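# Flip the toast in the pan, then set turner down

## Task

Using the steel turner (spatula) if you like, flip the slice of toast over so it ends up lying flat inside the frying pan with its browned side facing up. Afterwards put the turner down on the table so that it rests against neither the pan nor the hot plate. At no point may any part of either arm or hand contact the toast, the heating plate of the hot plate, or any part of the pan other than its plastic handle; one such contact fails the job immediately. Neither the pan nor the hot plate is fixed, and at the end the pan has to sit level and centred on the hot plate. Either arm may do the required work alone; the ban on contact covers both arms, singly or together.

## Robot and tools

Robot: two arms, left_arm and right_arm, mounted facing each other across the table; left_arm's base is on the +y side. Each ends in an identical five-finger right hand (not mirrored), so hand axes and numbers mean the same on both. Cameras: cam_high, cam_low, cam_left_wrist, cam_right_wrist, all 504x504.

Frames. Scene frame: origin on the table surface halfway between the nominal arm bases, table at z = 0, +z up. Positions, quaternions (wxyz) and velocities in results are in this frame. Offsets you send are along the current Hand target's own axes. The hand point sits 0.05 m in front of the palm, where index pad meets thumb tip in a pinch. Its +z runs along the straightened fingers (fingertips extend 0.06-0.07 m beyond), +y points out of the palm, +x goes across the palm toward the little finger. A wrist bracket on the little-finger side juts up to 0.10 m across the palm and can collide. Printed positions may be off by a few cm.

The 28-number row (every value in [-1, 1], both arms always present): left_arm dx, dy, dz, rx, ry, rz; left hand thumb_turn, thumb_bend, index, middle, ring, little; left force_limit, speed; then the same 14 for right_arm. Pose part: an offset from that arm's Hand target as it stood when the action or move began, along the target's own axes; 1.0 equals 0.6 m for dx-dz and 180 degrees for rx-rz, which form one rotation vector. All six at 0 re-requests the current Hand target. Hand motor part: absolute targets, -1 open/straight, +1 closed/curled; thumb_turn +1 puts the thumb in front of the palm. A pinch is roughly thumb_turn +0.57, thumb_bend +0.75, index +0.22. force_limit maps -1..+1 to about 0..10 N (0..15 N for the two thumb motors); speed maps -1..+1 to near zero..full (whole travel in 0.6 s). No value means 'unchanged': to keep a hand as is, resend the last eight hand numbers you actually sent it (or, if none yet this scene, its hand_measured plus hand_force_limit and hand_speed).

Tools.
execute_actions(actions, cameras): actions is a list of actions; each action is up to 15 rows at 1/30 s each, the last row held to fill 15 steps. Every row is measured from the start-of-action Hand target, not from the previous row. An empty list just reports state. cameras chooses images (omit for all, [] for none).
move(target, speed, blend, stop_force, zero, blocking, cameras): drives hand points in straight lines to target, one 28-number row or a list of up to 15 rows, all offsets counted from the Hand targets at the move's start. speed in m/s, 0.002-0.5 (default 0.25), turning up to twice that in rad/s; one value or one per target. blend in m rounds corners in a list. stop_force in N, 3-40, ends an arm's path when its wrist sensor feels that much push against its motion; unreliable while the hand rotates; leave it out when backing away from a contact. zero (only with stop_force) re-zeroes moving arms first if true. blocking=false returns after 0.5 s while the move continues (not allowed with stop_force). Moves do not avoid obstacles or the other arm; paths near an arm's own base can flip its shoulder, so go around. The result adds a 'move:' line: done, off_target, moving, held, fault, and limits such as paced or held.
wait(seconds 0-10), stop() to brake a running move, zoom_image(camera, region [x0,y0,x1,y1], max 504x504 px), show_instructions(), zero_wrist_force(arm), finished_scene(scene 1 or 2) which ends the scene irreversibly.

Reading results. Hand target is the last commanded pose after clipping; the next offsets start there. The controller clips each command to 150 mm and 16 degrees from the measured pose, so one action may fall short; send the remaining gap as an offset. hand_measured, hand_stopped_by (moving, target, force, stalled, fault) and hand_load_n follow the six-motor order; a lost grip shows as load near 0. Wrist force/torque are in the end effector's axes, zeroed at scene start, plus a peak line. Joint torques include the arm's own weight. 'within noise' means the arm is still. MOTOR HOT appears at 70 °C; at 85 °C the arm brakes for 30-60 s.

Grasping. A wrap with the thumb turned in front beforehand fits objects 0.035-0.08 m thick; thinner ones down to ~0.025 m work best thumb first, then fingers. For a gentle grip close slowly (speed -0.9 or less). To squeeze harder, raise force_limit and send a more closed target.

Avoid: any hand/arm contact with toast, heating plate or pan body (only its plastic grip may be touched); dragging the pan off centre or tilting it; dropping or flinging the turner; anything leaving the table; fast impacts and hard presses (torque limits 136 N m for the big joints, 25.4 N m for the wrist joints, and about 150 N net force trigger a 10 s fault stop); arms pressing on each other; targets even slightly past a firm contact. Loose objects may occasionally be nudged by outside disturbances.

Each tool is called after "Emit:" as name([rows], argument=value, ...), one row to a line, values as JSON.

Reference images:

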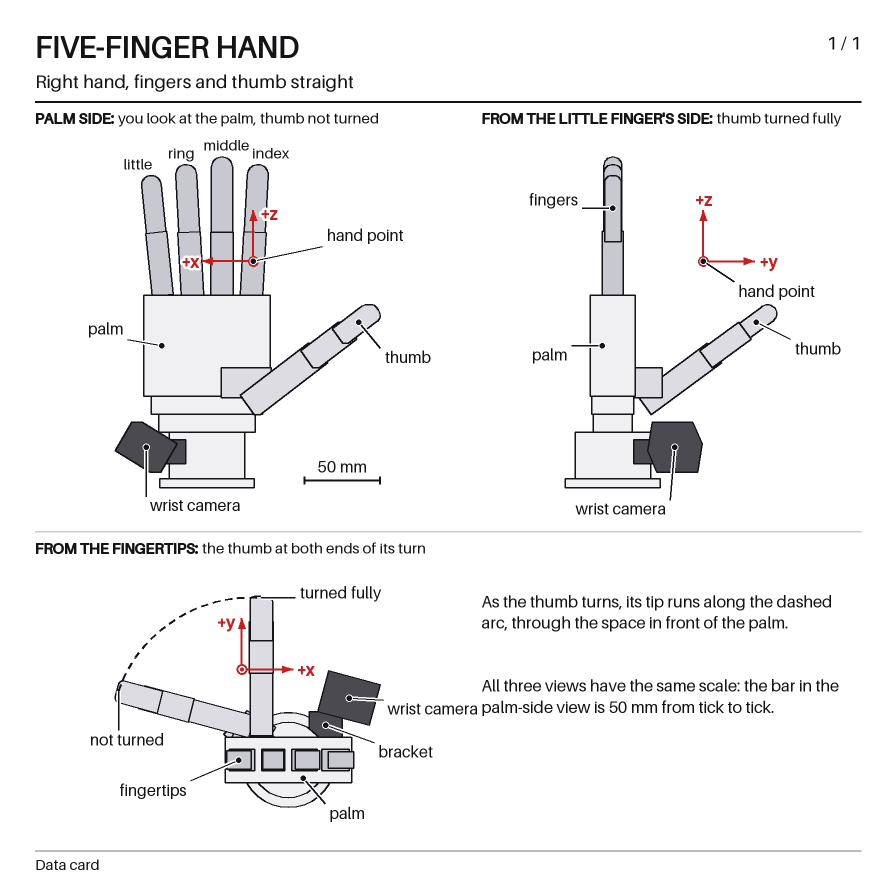

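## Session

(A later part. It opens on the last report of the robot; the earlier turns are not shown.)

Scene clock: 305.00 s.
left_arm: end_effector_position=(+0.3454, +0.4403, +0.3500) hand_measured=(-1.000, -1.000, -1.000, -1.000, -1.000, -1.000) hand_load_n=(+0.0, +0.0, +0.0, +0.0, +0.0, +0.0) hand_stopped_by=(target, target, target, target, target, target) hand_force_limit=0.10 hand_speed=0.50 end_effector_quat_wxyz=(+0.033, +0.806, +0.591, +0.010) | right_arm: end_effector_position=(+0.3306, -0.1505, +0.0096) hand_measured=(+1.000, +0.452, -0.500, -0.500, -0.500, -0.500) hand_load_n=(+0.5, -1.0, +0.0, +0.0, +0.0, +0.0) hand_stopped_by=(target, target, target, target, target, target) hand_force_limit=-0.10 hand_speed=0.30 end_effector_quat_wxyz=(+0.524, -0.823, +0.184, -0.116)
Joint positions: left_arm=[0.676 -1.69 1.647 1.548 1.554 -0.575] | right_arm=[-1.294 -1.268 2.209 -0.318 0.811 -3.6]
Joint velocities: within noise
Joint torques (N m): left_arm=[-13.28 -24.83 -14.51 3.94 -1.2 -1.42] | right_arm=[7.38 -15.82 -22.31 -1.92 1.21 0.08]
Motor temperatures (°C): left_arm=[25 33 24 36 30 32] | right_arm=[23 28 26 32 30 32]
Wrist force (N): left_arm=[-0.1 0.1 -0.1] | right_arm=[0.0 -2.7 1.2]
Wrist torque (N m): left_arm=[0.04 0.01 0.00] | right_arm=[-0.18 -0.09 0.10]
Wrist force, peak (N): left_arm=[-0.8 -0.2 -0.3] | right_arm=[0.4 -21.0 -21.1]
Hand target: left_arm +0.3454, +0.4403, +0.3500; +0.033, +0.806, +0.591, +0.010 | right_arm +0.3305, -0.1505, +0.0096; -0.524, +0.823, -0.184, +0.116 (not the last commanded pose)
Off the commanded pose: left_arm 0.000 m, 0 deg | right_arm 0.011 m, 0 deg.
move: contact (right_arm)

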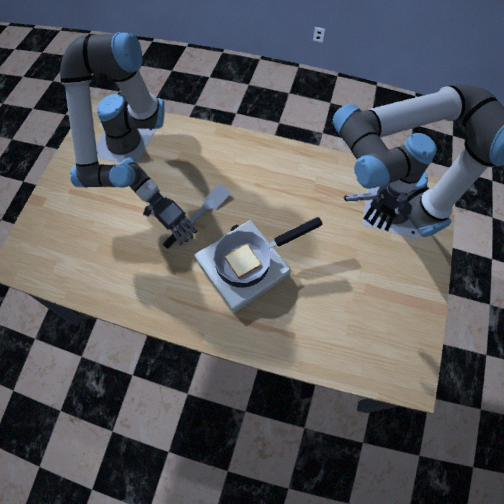

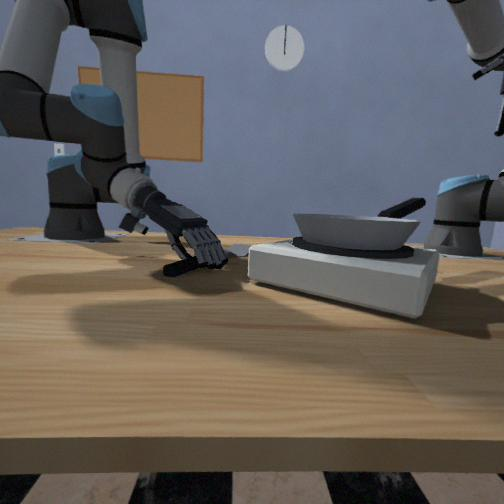

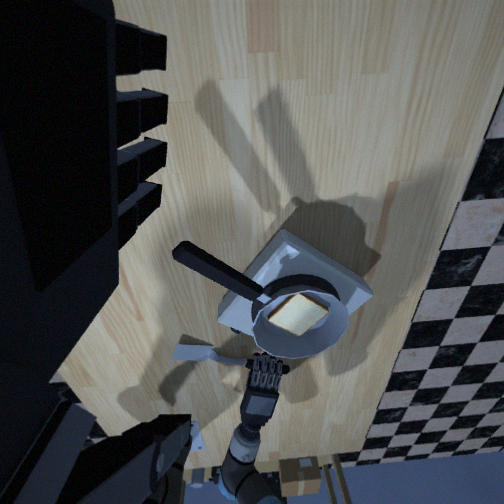

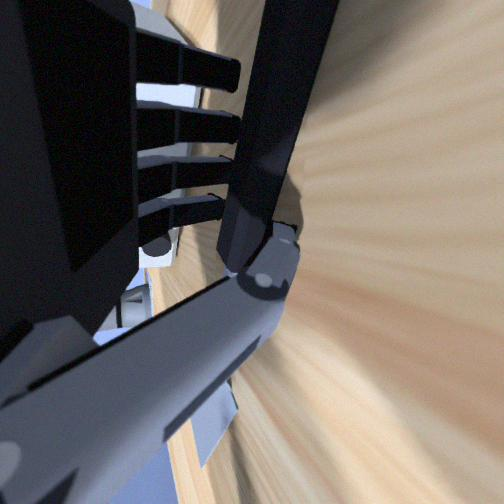

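Emit:
move(target=[0,0,0,0,0,0,-1,-1,-1,-1,-1,-1,0.1,0.5,0,-0.0038,-0.0018,0,0,0,1,0.45,-0.49,-0.49,-0.49,-0.49,-0.1,-0.8], speed=0.02, cameras=[])

Emit:
move(target=[0,0,0,0,0,0,-1,-1,-1,-1,-1,-1,0.1,0.5,0,0,0,0,0,0,1,0.45,0.1,0.1,0.1,0.1,-0.1,-0.8], speed=0.02, cameras=["cam_right_wrist","cam_low"])

Scene clock: 317.17 s.
left_arm: end_effector_position=(+0.3454, +0.4403, +0.3500) hand_measured=(-1.000, -1.000, -1.000, -1.000, -1.000, -1.000) hand_load_n=(+0.0, +0.0, +0.0, +0.0, +0.0, +0.0) hand_stopped_by=(target, target, target, target, target, target) hand_force_limit=0.10 hand_speed=0.50 end_effector_quat_wxyz=(+0.033, +0.806, +0.591, +0.010) | right_arm: end_effector_position=(+0.3305, -0.1505, +0.0122) hand_measured=(+1.000, +0.450, -0.490, -0.490, -0.490, -0.490) hand_load_n=(+0.0, +0.0, +0.0, +0.0, +0.0, +0.0) hand_stopped_by=(target, target, target, target, target, target) hand_force_limit=-0.10 hand_speed=-0.80 end_effector_quat_wxyz=(+0.524, -0.823, +0.184, -0.116)
Joint positions: left_arm=[0.676 -1.69 1.647 1.548 1.554 -0.575] | right_arm=[-1.294 -1.274 2.208 -0.31 0.811 -3.6]
Joint velocities: within noise
Joint torques (N m): left_arm=[-12.53 -23.24 -14.23 3.87 -1.6 -1.65] | right_arm=[-5.38 -28.97 -21.08 1.54 -0.34 -2.14]
Motor temperatures (°C): left_arm=[25 33 24 36 30 32] | right_arm=[23 28 26 32 30 32]
Wrist force (N): left_arm=[-0.5 -0.2 -0.3] | right_arm=[0.5 -1.5 1.6]
Wrist torque (N m): left_arm=[0.00 0.06 -0.03] | right_arm=[-0.19 -0.09 0.10]
Wrist force, peak (N): left_arm=[-0.7 -0.1 -0.5] | right_arm=[0.2 -3.1 1.3]
Hand target: left_arm +0.3454, +0.4403, +0.3500; +0.033, +0.806, +0.591, +0.010 | right_arm +0.3305, -0.1505, +0.0121; -0.524, +0.823, -0.184, +0.116
Off the commanded pose: left_arm 0.000 m, 0 deg | right_arm 0.000 m, 0 deg.
move: done
No camera images: "cameras" was empty.

Scene clock: 319.20 s.
left_arm: end_effector_position=(+0.3454, +0.4403, +0.3500) hand_measured=(-1.000, -1.000, -1.000, -1.000, -1.000, -1.000) hand_load_n=(+0.0, +0.0, +0.0, +0.0, +0.0, +0.0) hand_stopped_by=(target, target, target, target, target, target) hand_force_limit=0.10 hand_speed=0.50 end_effector_quat_wxyz=(+0.033, +0.806, +0.591, +0.010) | right_arm: end_effector_position=(+0.3306, -0.1505, +0.0121) hand_measured=(+1.000, +0.448, -0.194, -0.404, -0.192, +0.100) hand_load_n=(+1.5, +1.0, +5.5, +2.0, +5.5, +1.5) hand_stopped_by=(target, target, force, force, force, target) hand_force_limit=-0.10 hand_speed=-0.80 end_effector_quat_wxyz=(+0.524, -0.823, +0.184, -0.116)
Joint positions: left_arm=[0.676 -1.69 1.647 1.548 1.554 -0.575] | right_arm=[-1.294 -1.273 2.208 -0.311 0.811 -3.6]
Joint velocities: within noise
Joint torques (N m): left_arm=[-12.88 -24.14 -14.65 3.82 -1.37 -1.35] | right_arm=[-6.93 -2.97 0.97 5.88 3.9 -1.82]
Motor temperatures (°C): left_arm=[25 33 24 36 30 32] | right_arm=[23 28 26 32 30 32]
Wrist force (N): left_arm=[-0.5 0.1 -0.1] | right_arm=[0.6 -21.1 0.5]
Wrist torque (N m): left_arm=[0.02 0.06 -0.03] | right_arm=[0.63 -0.15 -0.29]
Wrist force, peak (N): left_arm=[-0.7 0.3 -0.3] | right_arm=[0.5 -21.6 -0.7]
Hand target: left_arm +0.3454, +0.4403, +0.3500; +0.033, +0.806, +0.591, +0.010 | right_arm +0.3305, -0.1505, +0.0121; -0.524, +0.823, -0.184, +0.116
Off the commanded pose: left_arm 0.000 m, 0 deg | right_arm 0.000 m, 0 deg.
move: done
Images, in order (width x height): cam_low 504x504, cam_right_wrist 504x504.

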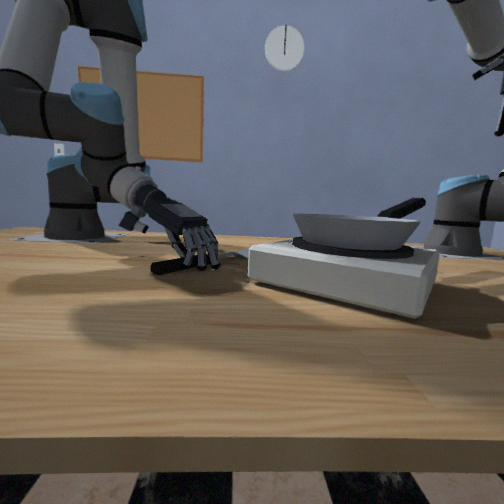

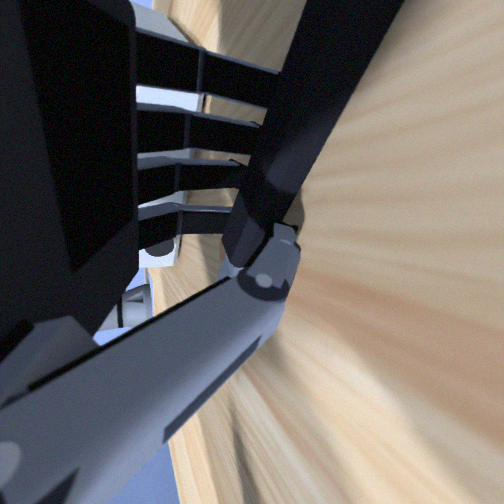

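Emit:
move(target=[0,0,0,0,0,0,-1,-1,-1,-1,-1,-1,0.1,0.5,0,-0.0053,-0.0025,0,0,0,1,0.45,0.1,0.1,0.1,0.1,-0.1,-0.8], speed=0.02, cameras=["cam_right_wrist"])

Emit:
move(target=[0,0,0,0,0,0,-1,-1,-1,-1,-1,-1,0.1,0.5,0,0,0,0,0,0,1,0.45,0.2,0.2,0.2,0.2,-0.1,-0.8], speed=0.02, cameras=["cam_right_wrist","cam_low"])

Scene clock: 328.60 s.
left_arm: end_effector_position=(+0.3454, +0.4403, +0.3500) hand_measured=(-1.000, -1.000, -1.000, -1.000, -1.000, -1.000) hand_load_n=(+0.0, +0.0, +0.0, +0.0, +0.0, +0.0) hand_stopped_by=(target, target, target, target, target, target) hand_force_limit=0.10 hand_speed=0.50 end_effector_quat_wxyz=(+0.033, +0.806, +0.591, +0.010) | right_arm: end_effector_position=(+0.3305, -0.1505, +0.0157) hand_measured=(+1.000, +0.448, -0.192, -0.404, -0.192, +0.100) hand_load_n=(+0.5, +1.5, +0.0, +0.0, +0.0, +1.0) hand_stopped_by=(target, target, force, force, force, target) hand_force_limit=-0.10 hand_speed=-0.80 end_effector_quat_wxyz=(+0.524, -0.823, +0.184, -0.116)
Joint positions: left_arm=[0.676 -1.69 1.647 1.548 1.554 -0.575] | right_arm=[-1.294 -1.282 2.205 -0.3 0.811 -3.601]
Joint velocities: within noise
Joint torques (N m): left_arm=[-11.98 -24.97 -13.49 3.66 -1.48 -1.4] | right_arm=[-8.51 -25.81 -21.03 0.84 -2.46 -2.11]
Motor temperatures (°C): left_arm=[25 33 24 36 30 32] | right_arm=[23 28 26 32 30 32]
Wrist force (N): left_arm=[-0.3 0.2 -0.1] | right_arm=[0.5 -0.9 1.8]
Wrist torque (N m): left_arm=[0.04 0.03 -0.01] | right_arm=[-0.19 -0.17 0.11]
Wrist force, peak (N): left_arm=[-0.9 0.0 0.1] | right_arm=[2.1 -21.9 1.1]
Hand target: left_arm +0.3454, +0.4403, +0.3500; +0.033, +0.806, +0.591, +0.010 | right_arm +0.3305, -0.1505, +0.0156; -0.524, +0.823, -0.184, +0.116
Off the commanded pose: left_arm 0.000 m, 0 deg | right_arm 0.000 m, 0 deg.
move: done
Images, in order (width x height): cam_right_wrist 504x504.

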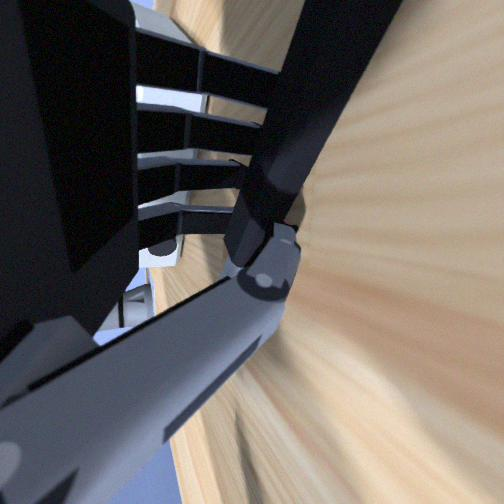

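Scene clock: 329.50 s.
left_arm: end_effector_position=(+0.3454, +0.4403, +0.3500) hand_measured=(-1.000, -1.000, -1.000, -1.000, -1.000, -1.000) hand_load_n=(+0.0, +0.0, +0.0, +0.0, +0.0, +0.0) hand_stopped_by=(target, target, target, target, target, target) hand_force_limit=0.10 hand_speed=0.50 end_effector_quat_wxyz=(+0.033, +0.806, +0.591, +0.010) | right_arm: end_effector_position=(+0.3306, -0.1505, +0.0157) hand_measured=(+1.000, +0.446, -0.162, -0.284, +0.016, +0.142) hand_load_n=(+3.5, +6.5, +3.5, +4.0, +5.0, +4.0) hand_stopped_by=(target, target, force, force, force, force) hand_force_limit=-0.10 hand_speed=-0.80 end_effector_quat_wxyz=(+0.524, -0.823, +0.184, -0.116)
Joint positions: left_arm=[0.676 -1.69 1.647 1.548 1.554 -0.575] | right_arm=[-1.294 -1.282 2.205 -0.3 0.811 -3.601]
Joint velocities: within noise
Joint torques (N m): left_arm=[-12.67 -24.06 -15.04 3.74 -1.3 -1.56] | right_arm=[-8.46 -7.88 -9.66 1.44 1.13 -2.19]
Motor temperatures (°C): left_arm=[25 33 24 36 30 32] | right_arm=[23 28 26 32 30 32]
Wrist force (N): left_arm=[-0.5 0.0 -0.1] | right_arm=[0.6 -7.5 0.6]
Wrist torque (N m): left_arm=[0.02 0.06 -0.02] | right_arm=[0.10 -0.21 0.09]
Wrist force, peak (N): left_arm=[-0.7 0.2 0.1] | right_arm=[0.8 -7.7 0.9]
Hand target: left_arm +0.3454, +0.4403, +0.3500; +0.033, +0.806, +0.591, +0.010 | right_arm +0.3305, -0.1505, +0.0156; -0.524, +0.823, -0.184, +0.116
Off the commanded pose: left_arm 0.000 m, 0 deg | right_arm 0.000 m, 0 deg.
move: done
Images, in order (width x height): cam_low 504x504, cam_right_wrist 504x504.

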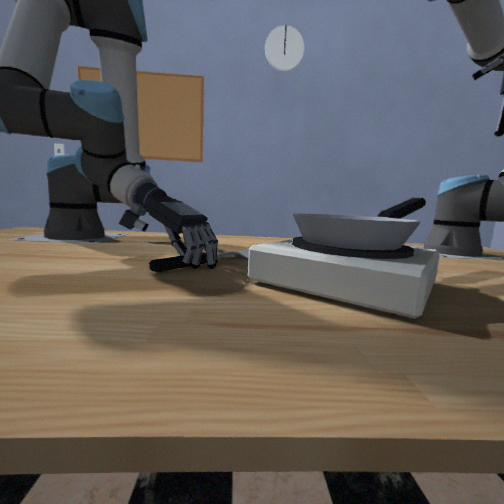

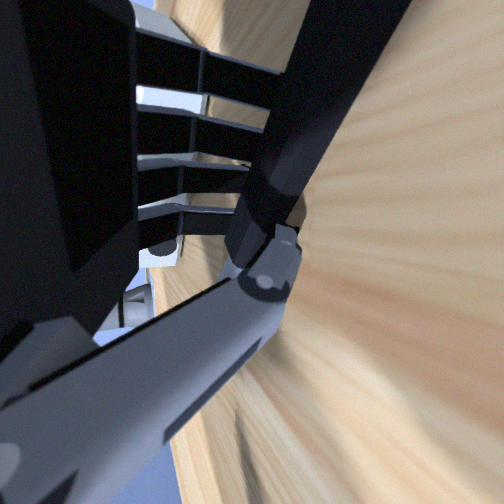

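Emit:
move(target=[0,0,0,0,0,0,-1,-1,-1,-1,-1,-1,0.1,0.5,0,-0.0038,-0.0018,0,0,0,1,0.45,0.2,0.2,0.2,0.2,-0.1,-0.8], speed=0.02, cameras=[])

Emit:
move(target=[0,0,0,0,0,0,-1,-1,-1,-1,-1,-1,0.1,0.5,0,0,0,0,0,0,1,0.46,0.3,0.3,0.3,0.3,0.0,-0.8], speed=0.02, cameras=["cam_right_wrist"])

Emit:
move(target=[0,0,0,0,0,0,-1,-1,-1,-1,-1,-1,0.1,0.5,0,-0.0038,-0.0018,0,0,0,1,0.46,0.3,0.3,0.3,0.3,0.0,-0.8], speed=0.02, cameras=[])

Emit:
move(target=[0,0,0,0,0,0,-1,-1,-1,-1,-1,-1,0.1,0.5,0,0,0,0,0,0,1,0.5,0.4,0.4,0.4,0.4,0.1,-0.8], speed=0.02, cameras=["cam_right_wrist","cam_low"])

Scene clock: 340.67 s.
left_arm: end_effector_position=(+0.3454, +0.4403, +0.3500) hand_measured=(-1.000, -1.000, -1.000, -1.000, -1.000, -1.000) hand_load_n=(+0.0, +0.0, +0.0, +0.0, +0.0, +0.0) hand_stopped_by=(target, target, target, target, target, target) hand_force_limit=0.10 hand_speed=0.50 end_effector_quat_wxyz=(+0.033, +0.806, +0.591, +0.010) | right_arm: end_effector_position=(+0.3305, -0.1505, +0.0182) hand_measured=(+1.000, +0.446, -0.162, -0.284, +0.016, +0.142) hand_load_n=(+3.5, +7.5, +4.0, +0.0, +4.0, +2.0) hand_stopped_by=(target, target, force, force, force, force) hand_force_limit=-0.10 hand_speed=-0.80 end_effector_quat_wxyz=(+0.524, -0.823, +0.184, -0.116)
Joint positions: left_arm=[0.676 -1.69 1.647 1.548 1.554 -0.575] | right_arm=[-1.294 -1.288 2.203 -0.292 0.811 -3.601]
Joint velocities: within noise
Joint torques (N m): left_arm=[-11.28 -24.02 -15.27 3.71 -1.42 -1.71] | right_arm=[-8.5 -29.31 -21.68 1.47 -1.65 -2.32]
Motor temperatures (°C): left_arm=[25 33 24 36 30 32] | right_arm=[23 28 26 32 30 32]
Wrist force (N): left_arm=[-0.4 0.4 -0.3] | right_arm=[0.7 -0.3 2.3]
Wrist torque (N m): left_arm=[0.08 0.05 -0.01] | right_arm=[-0.26 -0.10 0.04]
Wrist force, peak (N): left_arm=[-0.7 0.0 -0.5] | right_arm=[1.7 -8.1 0.3]
Hand target: left_arm +0.3454, +0.4403, +0.3500; +0.033, +0.806, +0.591, +0.010 | right_arm +0.3305, -0.1505, +0.0182; -0.524, +0.823, -0.184, +0.116
Off the commanded pose: left_arm 0.000 m, 0 deg | right_arm 0.000 m, 0 deg.
move: done
No camera images: "cameras" was empty.

Scene clock: 341.43 s.
left_arm: end_effector_position=(+0.3454, +0.4403, +0.3500) hand_measured=(-1.000, -1.000, -1.000, -1.000, -1.000, -1.000) hand_load_n=(+0.0, +0.0, +0.0, +0.0, +0.0, +0.0) hand_stopped_by=(target, target, target, target, target, target) hand_force_limit=0.10 hand_speed=0.50 end_effector_quat_wxyz=(+0.033, +0.806, +0.591, +0.010) | right_arm: end_effector_position=(+0.3306, -0.1505, +0.0182) hand_measured=(+1.000, +0.444, -0.154, -0.120, +0.026, +0.162) hand_load_n=(+5.0, +10.0, +6.0, +5.0, +4.5, +4.5) hand_stopped_by=(target, force, force, force, force, force) hand_force_limit=0.00 hand_speed=-0.80 end_effector_quat_wxyz=(+0.524, -0.823, +0.184, -0.117)
Joint positions: left_arm=[0.676 -1.69 1.647 1.548 1.554 -0.575] | right_arm=[-1.294 -1.288 2.203 -0.292 0.811 -3.601]
Joint velocities: within noise
Joint torques (N m): left_arm=[-12.75 -23.23 -15.1 3.6 -1.33 -1.36] | right_arm=[-8.32 -7.61 -14.99 0.62 0.32 -2.37]
Motor temperatures (°C): left_arm=[25 33 24 36 30 32] | right_arm=[23 28 26 32 30 32]
Wrist force (N): left_arm=[-0.2 -0.1 0.0] | right_arm=[0.3 -10.3 1.0]
Wrist torque (N m): left_arm=[-0.01 0.01 -0.01] | right_arm=[0.14 -0.15 -0.04]
Wrist force, peak (N): left_arm=[-0.5 -0.5 -0.1] | right_arm=[0.1 -10.9 1.6]
Hand target: left_arm +0.3454, +0.4403, +0.3500; +0.033, +0.806, +0.591, +0.010 | right_arm +0.3305, -0.1505, +0.0182; -0.524, +0.823, -0.184, +0.116
Off the commanded pose: left_arm 0.000 m, 0 deg | right_arm 0.000 m, 0 deg.
move: done
Images, in order (width x height): cam_right_wrist 504x504.

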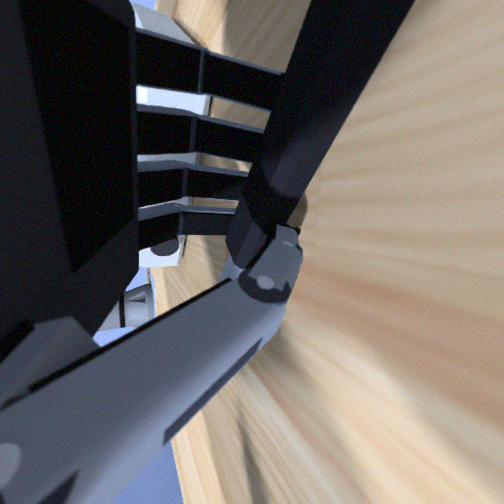

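Scene clock: 342.13 s.
left_arm: end_effector_position=(+0.3454, +0.4403, +0.3500) hand_measured=(-1.000, -1.000, -1.000, -1.000, -1.000, -1.000) hand_load_n=(+0.0, +0.0, +0.0, +0.0, +0.0, +0.0) hand_stopped_by=(target, target, target, target, target, target) hand_force_limit=0.10 hand_speed=0.50 end_effector_quat_wxyz=(+0.033, +0.806, +0.591, +0.010) | right_arm: end_effector_position=(+0.3305, -0.1505, +0.0207) hand_measured=(+1.000, +0.444, -0.154, -0.118, +0.026, +0.162) hand_load_n=(+5.5, +10.5, +5.5, +0.0, +4.0, +3.5) hand_stopped_by=(target, force, force, force, force, force) hand_force_limit=0.00 hand_speed=-0.80 end_effector_quat_wxyz=(+0.524, -0.823, +0.184, -0.116)
Joint positions: left_arm=[0.676 -1.69 1.647 1.548 1.554 -0.575] | right_arm=[-1.294 -1.294 2.202 -0.284 0.811 -3.601]
Joint velocities: within noise
Joint torques (N m): left_arm=[-12.48 -23.79 -14.93 3.59 -1.23 -1.62] | right_arm=[-8.46 -29.54 -22.08 1.4 0.41 -2.5]
Motor temperatures (°C): left_arm=[25 33 24 36 30 32] | right_arm=[23 28 26 32 30 32]
Wrist force (N): left_arm=[-0.6 -0.3 0.1] | right_arm=[0.9 -0.1 2.3]
Wrist torque (N m): left_arm=[-0.03 0.08 -0.04] | right_arm=[-0.25 -0.10 0.03]
Wrist force, peak (N): left_arm=[-0.8 0.1 -0.3] | right_arm=[0.1 -10.6 1.0]
Hand target: left_arm +0.3454, +0.4403, +0.3500; +0.033, +0.806, +0.591, +0.010 | right_arm +0.3305, -0.1505, +0.0207; -0.524, +0.823, -0.184, +0.116
Off the commanded pose: left_arm 0.000 m, 0 deg | right_arm 0.000 m, 0 deg.
move: done
No camera images: "cameras" was empty.

Scene clock: 342.83 s.
left_arm: end_effector_position=(+0.3454, +0.4403, +0.3500) hand_measured=(-1.000, -1.000, -1.000, -1.000, -1.000, -1.000) hand_load_n=(+0.0, +0.0, +0.0, +0.0, +0.0, +0.0) hand_stopped_by=(target, target, target, target, target, target) hand_force_limit=0.10 hand_speed=0.50 end_effector_quat_wxyz=(+0.033, +0.806, +0.591, +0.010) | right_arm: end_effector_position=(+0.3306, -0.1505, +0.0207) hand_measured=(+1.000, +0.442, -0.154, -0.056, +0.034, +0.192) hand_load_n=(+8.5, +13.5, +6.0, +6.0, +2.0, +5.5) hand_stopped_by=(target, force, force, force, force, force) hand_force_limit=0.10 hand_speed=-0.80 end_effector_quat_wxyz=(+0.524, -0.823, +0.184, -0.117)
Joint positions: left_arm=[0.676 -1.69 1.647 1.548 1.554 -0.575] | right_arm=[-1.294 -1.293 2.202 -0.285 0.811 -3.601]
Joint velocities: within noise
Joint torques (N m): left_arm=[-12.05 -23.71 -14.28 3.82 -1.33 -1.42] | right_arm=[-7.42 -11.03 -14.45 -2.16 -0.81 -2.32]
Motor temperatures (°C): left_arm=[25 33 24 36 30 32] | right_arm=[23 28 26 32 30 32]
Wrist force (N): left_arm=[-0.6 0.1 -0.4] | right_arm=[0.5 -1.3 2.2]
Wrist torque (N m): left_arm=[0.05 0.08 -0.03] | right_arm=[-0.23 -0.12 0.17]
Wrist force, peak (N): left_arm=[-0.6 0.1 -0.4] | right_arm=[0.3 -1.4 2.4]
Hand target: left_arm +0.3454, +0.4403, +0.3500; +0.033, +0.806, +0.591, +0.010 | right_arm +0.3305, -0.1505, +0.0207; -0.524, +0.823, -0.184, +0.116
Off the commanded pose: left_arm 0.000 m, 0 deg | right_arm 0.000 m, 0 deg.
move: done
Images, in order (width x height): cam_low 504x504, cam_right_wrist 504x504.

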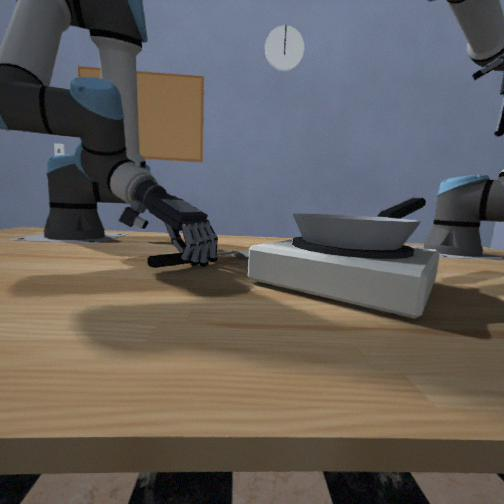

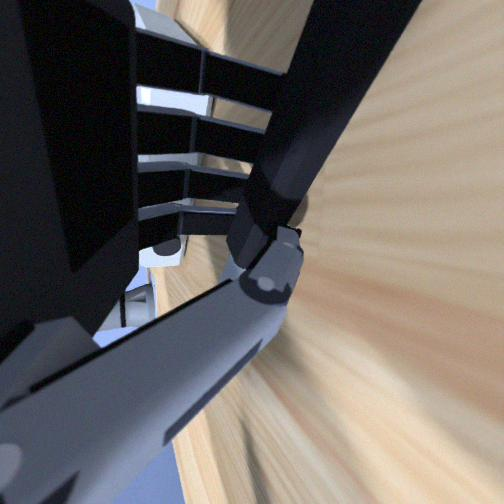

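Emit:
move(target=[0,0,0,0,0,0,-1,-1,-1,-1,-1,-1,0.1,0.5,0,0,0,0,0,0,1,0.55,0.5,0.5,0.5,0.5,0.2,-0.8], speed=0.02, cameras=[])

Emit:
move(target=[0,0,0,0,0,0,-1,-1,-1,-1,-1,-1,0.1,0.5,0,-0.0604,-0.0282,0,0,0,1,0.55,0.5,0.5,0.5,0.5,0.2,-0.8], speed=0.03)

Scene clock: 350.97 s.
left_arm: end_effector_position=(+0.3454, +0.4403, +0.3500) hand_measured=(-1.000, -1.000, -1.000, -1.000, -1.000, -1.000) hand_load_n=(+0.0, -0.5, +0.0, +0.0, +0.0, +0.0) hand_stopped_by=(target, target, target, target, target, target) hand_force_limit=0.10 hand_speed=0.50 end_effector_quat_wxyz=(+0.033, +0.806, +0.591, +0.010) | right_arm: end_effector_position=(+0.3305, -0.1505, +0.0207) hand_measured=(+1.000, +0.442, -0.146, -0.056, +0.054, +0.202) hand_load_n=(+9.0, +15.0, +7.5, +4.5, +7.5, +6.5) hand_stopped_by=(target, force, force, force, force, force) hand_force_limit=0.20 hand_speed=-0.80 end_effector_quat_wxyz=(+0.524, -0.823, +0.184, -0.116)
Joint positions: left_arm=[0.676 -1.69 1.647 1.548 1.554 -0.575] | right_arm=[-1.294 -1.293 2.202 -0.285 0.811 -3.601]
Joint velocities: within noise
Joint torques (N m): left_arm=[-11.15 -24.11 -15.23 3.62 -1.48 -1.21] | right_arm=[-5.42 -11.27 -3.59 -1.52 -2.22 -1.92]
Motor temperatures (°C): left_arm=[25 33 24 36 30 32] | right_arm=[23 28 26 32 30 32]
Wrist force (N): left_arm=[-0.5 0.2 -0.1] | right_arm=[1.1 -2.1 1.2]
Wrist torque (N m): left_arm=[0.04 0.06 -0.02] | right_arm=[-0.20 -0.18 0.25]
Wrist force, peak (N): left_arm=[-0.9 0.2 -0.1] | right_arm=[1.3 -2.3 1.3]
Hand target: left_arm +0.3454, +0.4403, +0.3500; +0.033, +0.806, +0.591, +0.010 | right_arm +0.3305, -0.1505, +0.0207; -0.524, +0.823, -0.184, +0.116
Off the commanded pose: left_arm 0.000 m, 0 deg | right_arm 0.000 m, 0 deg.
move: done
No camera images: "cameras" was empty.

Scene clock: 352.60 s.
left_arm: end_effector_position=(+0.3454, +0.4403, +0.3500) hand_measured=(-1.000, -1.000, -1.000, -1.000, -1.000, -1.000) hand_load_n=(+0.0, +0.0, +0.0, +0.0, +0.0, +0.0) hand_stopped_by=(target, target, target, target, target, target) hand_force_limit=0.10 hand_speed=0.50 end_effector_quat_wxyz=(+0.033, +0.806, +0.591, +0.010) | right_arm: end_effector_position=(+0.3307, -0.1505, +0.0609) hand_measured=(+1.000, +0.440, -0.146, -0.056, +0.054, +0.202) hand_load_n=(+9.5, +17.0, +7.0, +4.0, +6.5, +4.5) hand_stopped_by=(target, force, force, force, force, force) hand_force_limit=0.20 hand_speed=-0.80 end_effector_quat_wxyz=(+0.524, -0.823, +0.184, -0.117) end_effector_velocity=(+0.001, +0.000, -0.001) end_effector_angular_velocity=(+0.001, -0.002, +0.000)
Joint positions: left_arm=[0.676 -1.69 1.647 1.548 1.554 -0.575] | right_arm=[-1.294 -1.38 2.166 -0.163 0.811 -3.601]
Joint velocities: left_arm=[within noise] | right_arm=[0 0.002 0.001 -0.006 0 0]
Joint torques (N m): left_arm=[-11.6 -24 -15.7 3.6 -1.45 -1.46] | right_arm=[-7.71 -9.07 -5.49 -1.95 -2.37 0.45]
Motor temperatures (°C): left_arm=[25 33 24 36 30 32] | right_arm=[23 28 26 32 30 32]
Wrist force (N): left_arm=[-0.6 0.0 0.0] | right_arm=[0.4 0.3 2.4]
Wrist torque (N m): left_arm=[0.00 0.07 -0.03] | right_arm=[-0.20 -0.03 0.00]
Wrist force, peak (N): left_arm=[-0.7 0.3 -0.4] | right_arm=[0.6 -0.1 2.7]
Hand target: left_arm +0.3454, +0.4403, +0.3500; +0.033, +0.806, +0.591, +0.010 | right_arm +0.3306, -0.1505, +0.0607; -0.524, +0.823, -0.184, +0.116
Off the commanded pose: left_arm 0.000 m, 0 deg | right_arm 0.000 m, 0 deg.
move: done

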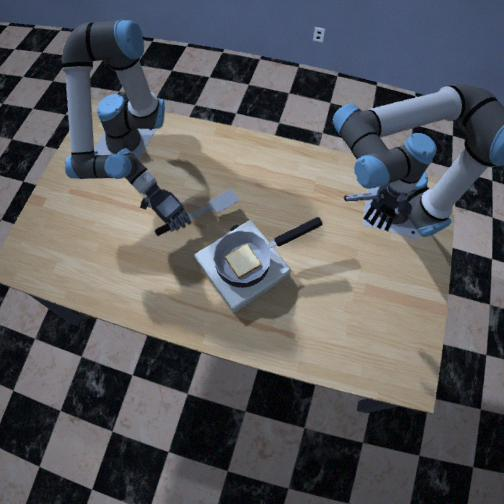

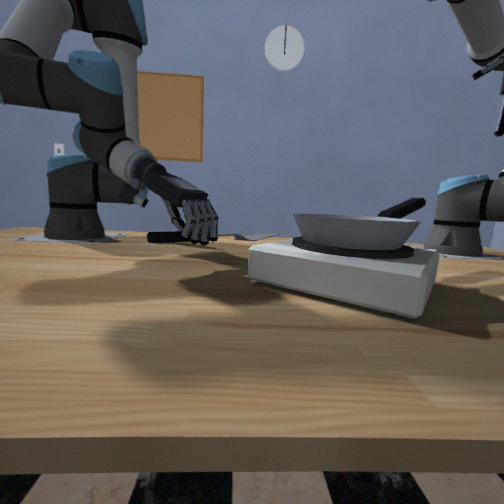

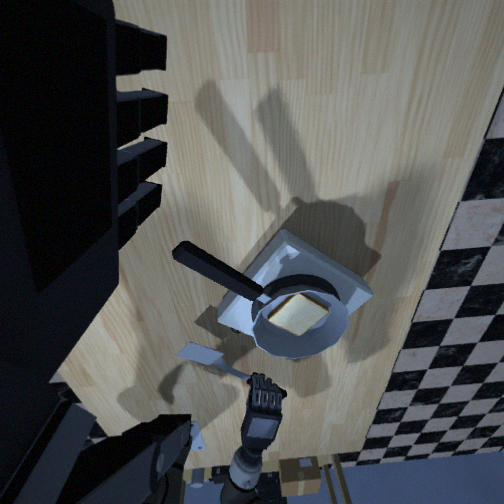

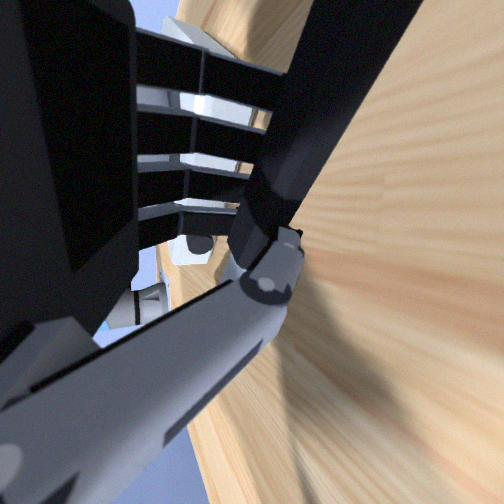

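Emit:
move([
  [0,0,0,0,0,0,-1,-1,-1,-1,-1,-1,0.1,0.5,0,-0.302,-0.141,0,0,0,1,0.55,0.5,0.5,0.5,0.5,0.2,-0.8],
  [0,0,0,0,0,0,-1,-1,-1,-1,-1,-1,0.1,0.5,0.4139,-0.5027,0.1498,-0.0299,-0.1994,-0.1579,1,0.55,0.5,0.5,0.5,0.5,0.2,-0.8],
], speed=0.15)

Emit:
zoom_image(camera="cam_left_wrist", region=[200, 240, 440, 440])

Emit:
zoom_image(camera="cam_low", region=[120, 50, 340, 250])

Emit:
zoom_image(camera="cam_high", region=[120, 160, 300, 340])

Scene clock: 385.13 s.
left_arm: end_effector_position=(+0.3454, +0.4403, +0.3500) hand_measured=(-1.000, -1.000, -1.000, -1.000, -1.000, -1.000) hand_load_n=(+0.0, +0.0, +0.0, -0.5, +0.0, +0.0) hand_stopped_by=(target, target, target, target, target, target) hand_force_limit=0.10 hand_speed=0.50 end_effector_quat_wxyz=(+0.033, +0.806, +0.591, +0.010) | right_arm: end_effector_position=(+0.6432, -0.0672, +0.2953) hand_measured=(+1.000, +0.440, -0.146, -0.056, +0.054, +0.202) hand_load_n=(+9.0, +17.0, +7.5, +4.0, +6.5, +4.5) hand_stopped_by=(target, force, force, force, force, force) hand_force_limit=0.20 hand_speed=-0.80 end_effector_quat_wxyz=(-0.539, +0.822, +0.124, +0.133)
Joint positions: left_arm=[0.676 -1.69 1.647 1.548 1.554 -0.575] | right_arm=[-1.33 -0.462 0.035 1.341 0.505 -4.381]
Joint velocities: within noise
Joint torques (N m): left_arm=[-11.18 -23.43 -16.73 3.54 -1.16 -1.6] | right_arm=[-0.49 -44.62 -8.12 -0.93 -3.39 2.95]
Motor temperatures (°C): left_arm=[25 33 24 36 30 32] | right_arm=[23 28 26 32 30 32]
Wrist force (N): left_arm=[-0.1 -0.1 -0.1] | right_arm=[0.6 0.0 2.1]
Wrist torque (N m): left_arm=[0.00 0.00 -0.01] | right_arm=[-0.23 -0.11 0.02]
Wrist force, peak (N): left_arm=[-0.8 0.4 0.2] | right_arm=[0.8 1.3 3.1]
Hand target: left_arm +0.3454, +0.4403, +0.3500; +0.033, +0.806, +0.591, +0.010 | right_arm +0.6444, -0.0667, +0.2957; -0.491, +0.854, +0.169, +0.015
Off the commanded pose: left_arm 0.000 m, 0 deg | right_arm 0.001 m, 21 deg; orientation clipped.
elbow stopped short (right arm): the move would have taken joint 3 (elbow) straighter than the controller allows.
move: off_target (right_arm); limits=paced

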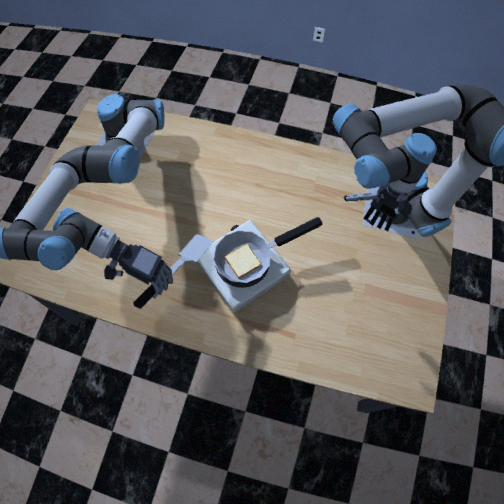

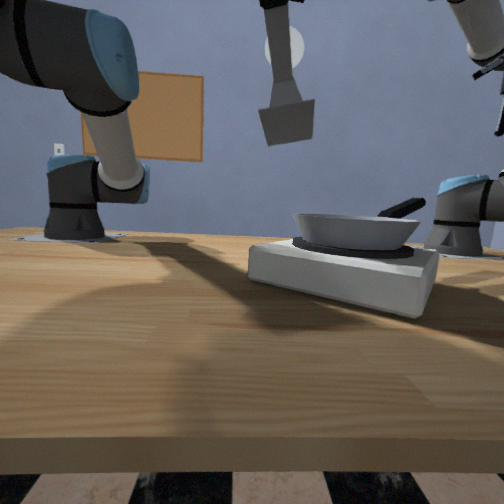

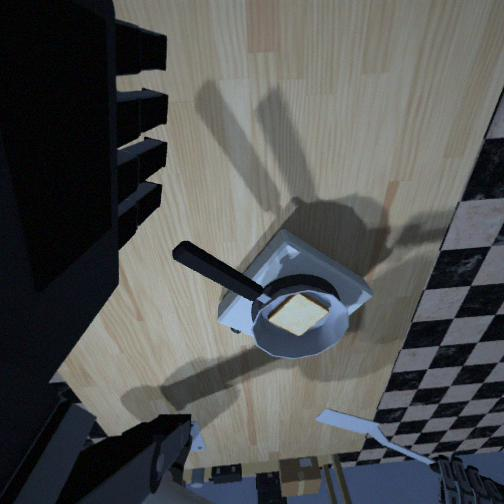

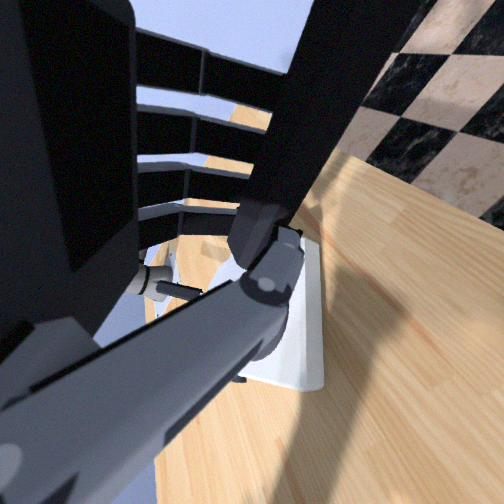

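Scaled by 2.100.

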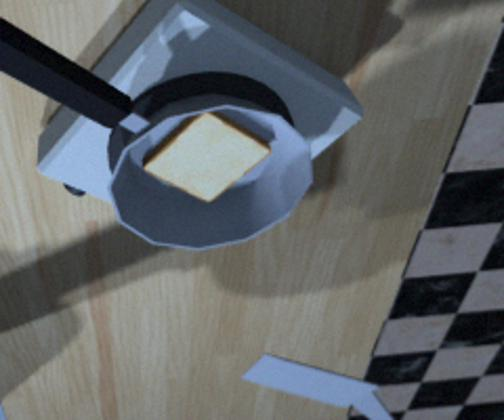

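Scaled by 2.291.

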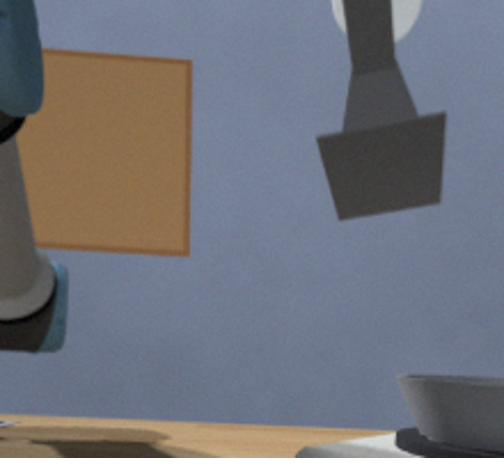

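Scaled by 2.800.

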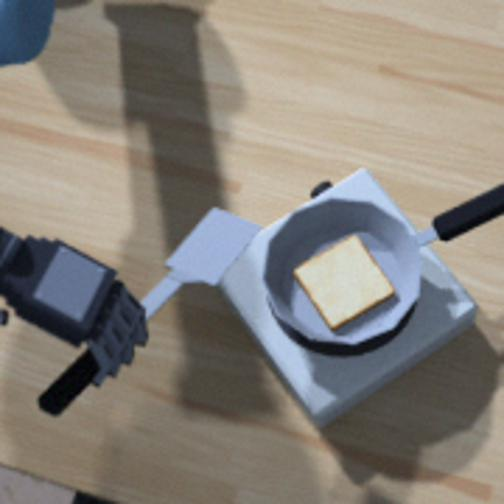

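Emit:
move(target=[0,0,0,0,0,0,-1,-1,-1,-1,-1,-1,0.1,0.5,-0.2383,0.0467,-0.164,-0.0522,0.2018,0.1521,1,0.55,0.5,0.5,0.5,0.5,0.2,-0.8], speed=0.15)

Emit:
zoom_image(camera="cam_left_wrist", region=[200, 240, 440, 480])

Emit:
zoom_image(camera="cam_low", region=[140, 50, 340, 250])

Emit:
zoom_image(camera="cam_high", region=[120, 160, 300, 340])

Scene clock: 437.87 s.
left_arm: end_effector_position=(+0.3454, +0.4403, +0.3500) hand_measured=(-1.000, -1.000, -1.000, -1.000, -1.000, -1.000) hand_load_n=(+0.0, +0.0, +0.0, +0.0, +0.0, +0.0) hand_stopped_by=(target, target, target, target, target, target) hand_force_limit=0.10 hand_speed=0.50 end_effector_quat_wxyz=(+0.033, +0.806, +0.591, +0.010) | right_arm: end_effector_position=(+0.5321, -0.2020, +0.2959) hand_measured=(+1.000, +0.440, -0.146, -0.056, +0.054, +0.202) hand_load_n=(+9.5, +17.0, +7.5, +3.5, +6.5, +4.0) hand_stopped_by=(target, force, force, force, force, force) hand_force_limit=0.20 hand_speed=-0.80 end_effector_quat_wxyz=(+0.439, -0.859, +0.195, -0.176)
Joint positions: left_arm=[0.676 -1.69 1.647 1.548 1.554 -0.575] | right_arm=[-1.418 -1.254 1.272 0.753 0.916 -3.835]
Joint velocities: within noise
Joint torques (N m): left_arm=[-11.94 -22.96 -17.35 3.51 -1.46 -1.32] | right_arm=[7.6 -27.89 -24.28 -0.32 -0.84 -1.28]
Motor temperatures (°C): left_arm=[25 33 24 36 30 32] | right_arm=[23 28 26 32 30 32]
Wrist force (N): left_arm=[-0.5 0.2 -0.2] | right_arm=[0.7 -0.1 2.1]
Wrist torque (N m): left_arm=[0.05 0.06 -0.02] | right_arm=[-0.23 -0.09 0.03]
Wrist force, peak (N): left_arm=[-0.9 0.0 0.0] | right_arm=[0.8 0.2 2.7]
Hand target: left_arm +0.3454, +0.4403, +0.3500; +0.033, +0.806, +0.591, +0.010 | right_arm +0.5321, -0.2020, +0.2958; -0.439, +0.859, -0.195, +0.176
Off the commanded pose: left_arm 0.000 m, 0 deg | right_arm 0.000 m, 0 deg.
move: done

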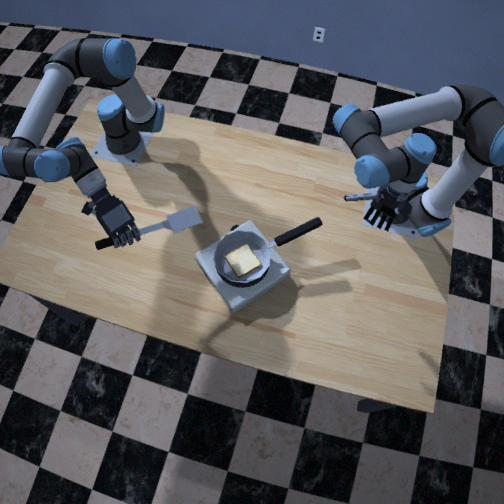

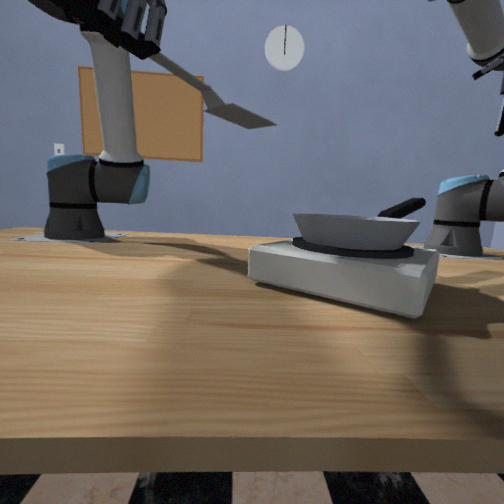

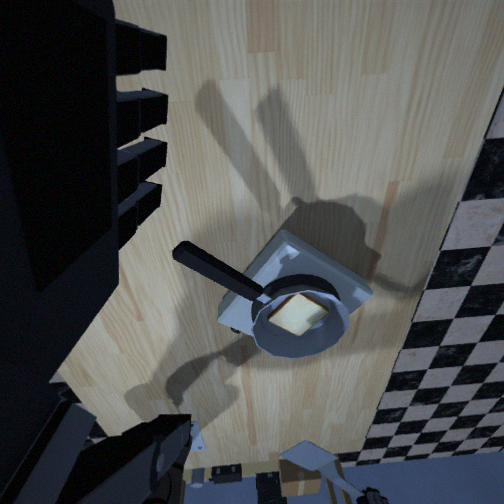

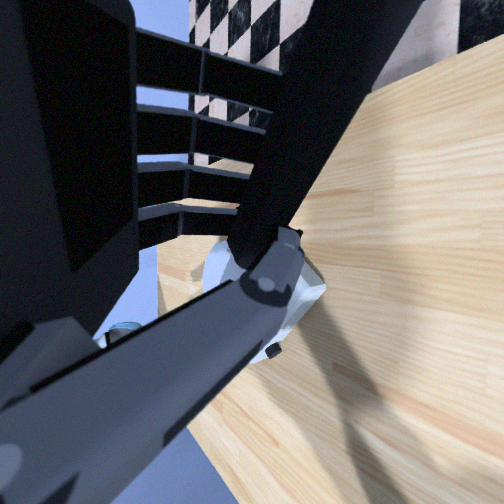

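Scaled by 2.100.

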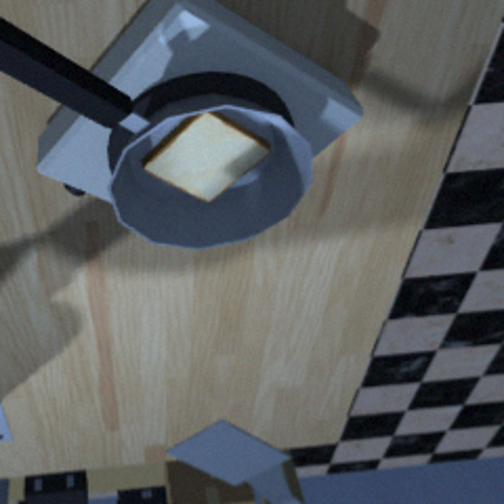

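Scaled by 2.520.

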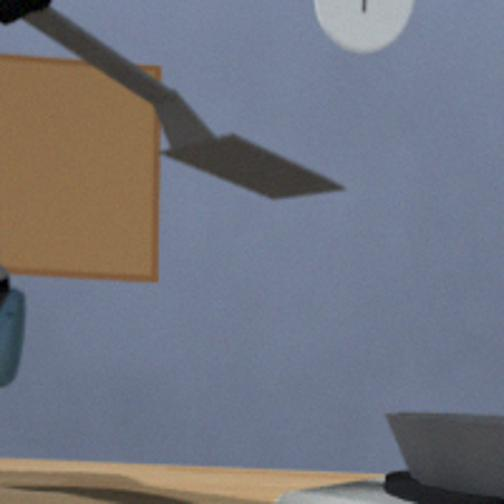

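Scaled by 2.800.

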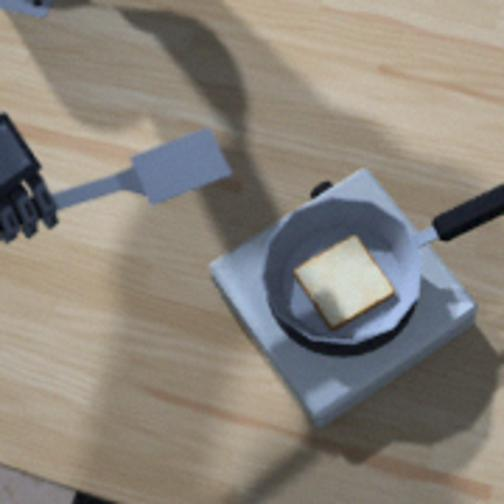

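Emit:
zoom_image(camera="cam_left_wrist", region=[260, 420, 380, 504])

Emit:
zoom_image(camera="cam_high", region=[130, 180, 230, 280])

Emit:
zoom_image(camera="cam_low", region=[190, 80, 290, 180])

Scaled by 4.200.

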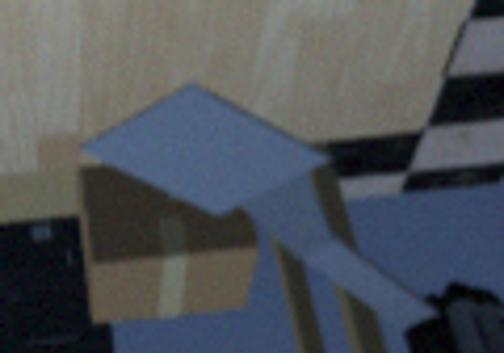

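Scaled by 5.040.

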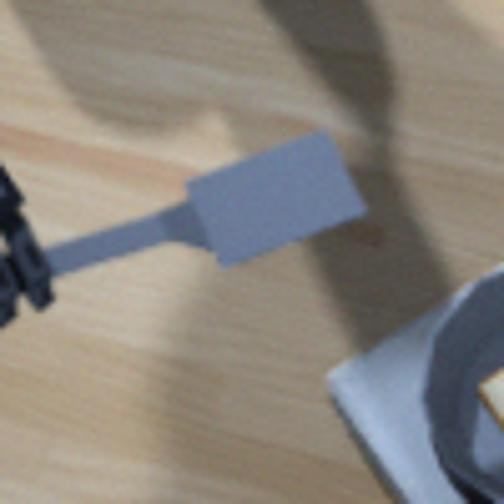

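Scaled by 5.040.

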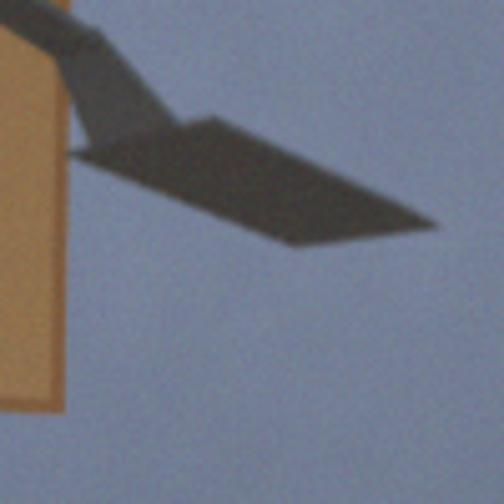

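Emit:
move(target=[0.0171,0.4968,0.032,0.0226,-0.0022,0.2779,-1,-1,-1,-1,-1,-1,0.1,0.5,0,0,0,0,0,0,1,0.55,0.5,0.5,0.5,0.5,0.2,-0.8], speed=0.25)

Emit:
zoom_image(camera="cam_left_wrist", region=[180, 200, 420, 440])

Scene clock: 509.20 s.
left_arm: end_effector_position=(+0.6319, +0.3608, +0.3490) hand_measured=(-1.000, -1.000, -1.000, -1.000, -1.000, -1.000) hand_load_n=(+0.0, +0.0, +0.0, +0.0, +0.0, -0.5) hand_stopped_by=(target, target, target, target, target, target) hand_force_limit=0.10 hand_speed=0.50 end_effector_quat_wxyz=(+0.034, +0.975, +0.213, +0.050) | right_arm: end_effector_position=(+0.5321, -0.2020, +0.2958) hand_measured=(+1.000, +0.440, -0.146, -0.056, +0.054, +0.202) hand_load_n=(+9.5, +17.0, +7.5, +4.0, +6.5, +4.0) hand_stopped_by=(target, force, force, force, force, force) hand_force_limit=0.20 hand_speed=-0.80 end_effector_quat_wxyz=(+0.439, -0.859, +0.195, -0.176)
Joint positions: left_arm=[1.064 -0.591 0.035 2.008 1.558 0.65] | right_arm=[-1.418 -1.254 1.272 0.753 0.916 -3.834]
Joint velocities: within noise
Joint torques (N m): left_arm=[-13.52 -51.98 -6.65 0.14 1.82 1.66] | right_arm=[7.52 -20.68 -15.42 3.41 0.5 1.74]
Motor temperatures (°C): left_arm=[25 32 24 36 30 32] | right_arm=[23 28 26 32 30 32]
Wrist force (N): left_arm=[-0.4 0.4 0.0] | right_arm=[0.9 0.2 2.2]
Wrist torque (N m): left_arm=[0.07 0.03 -0.01] | right_arm=[-0.17 -0.12 0.06]
Wrist force, peak (N): left_arm=[-0.8 -1.5 -0.4] | right_arm=[0.8 0.4 2.5]
Hand target: left_arm +0.6334, +0.3603, +0.3499; +0.000, +0.981, +0.195, +0.000 | right_arm +0.5321, -0.2020, +0.2958; -0.439, +0.859, -0.195, +0.176
Off the commanded pose: left_arm 0.002 m, 7 deg | right_arm 0.000 m, 0 deg.
elbow stopped short (left arm): the move would have taken joint 3 (elbow) straighter than the controller allows.
move: off_target (left_arm)

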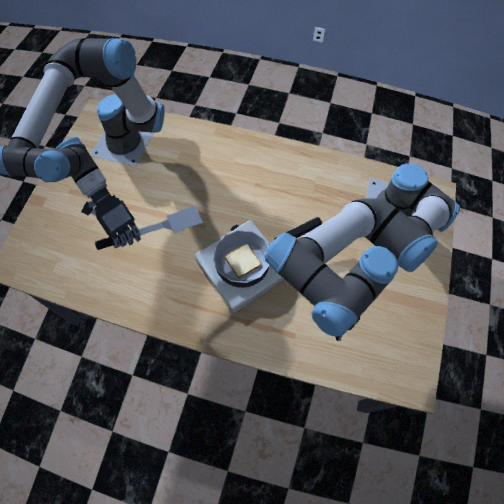

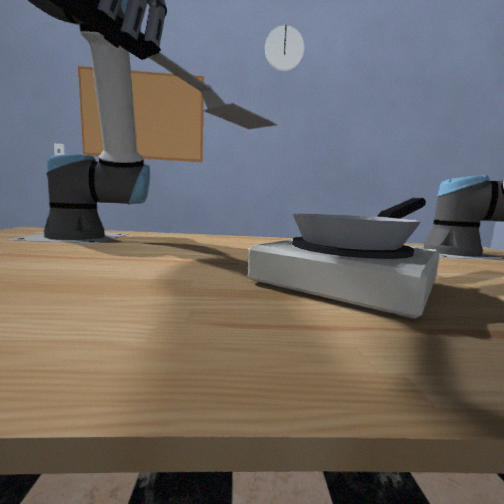

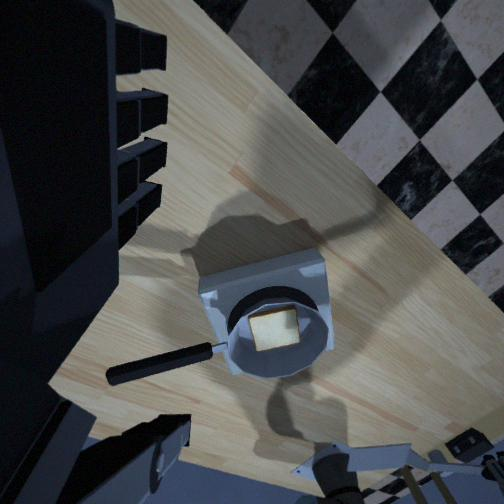

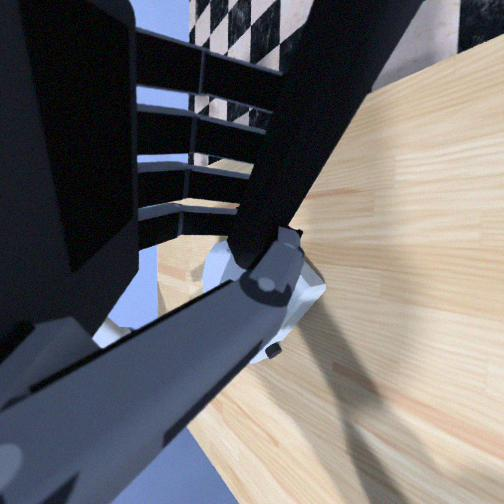

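Scaled by 2.100.

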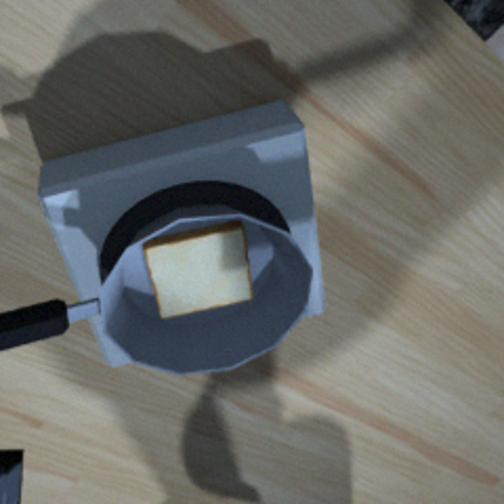

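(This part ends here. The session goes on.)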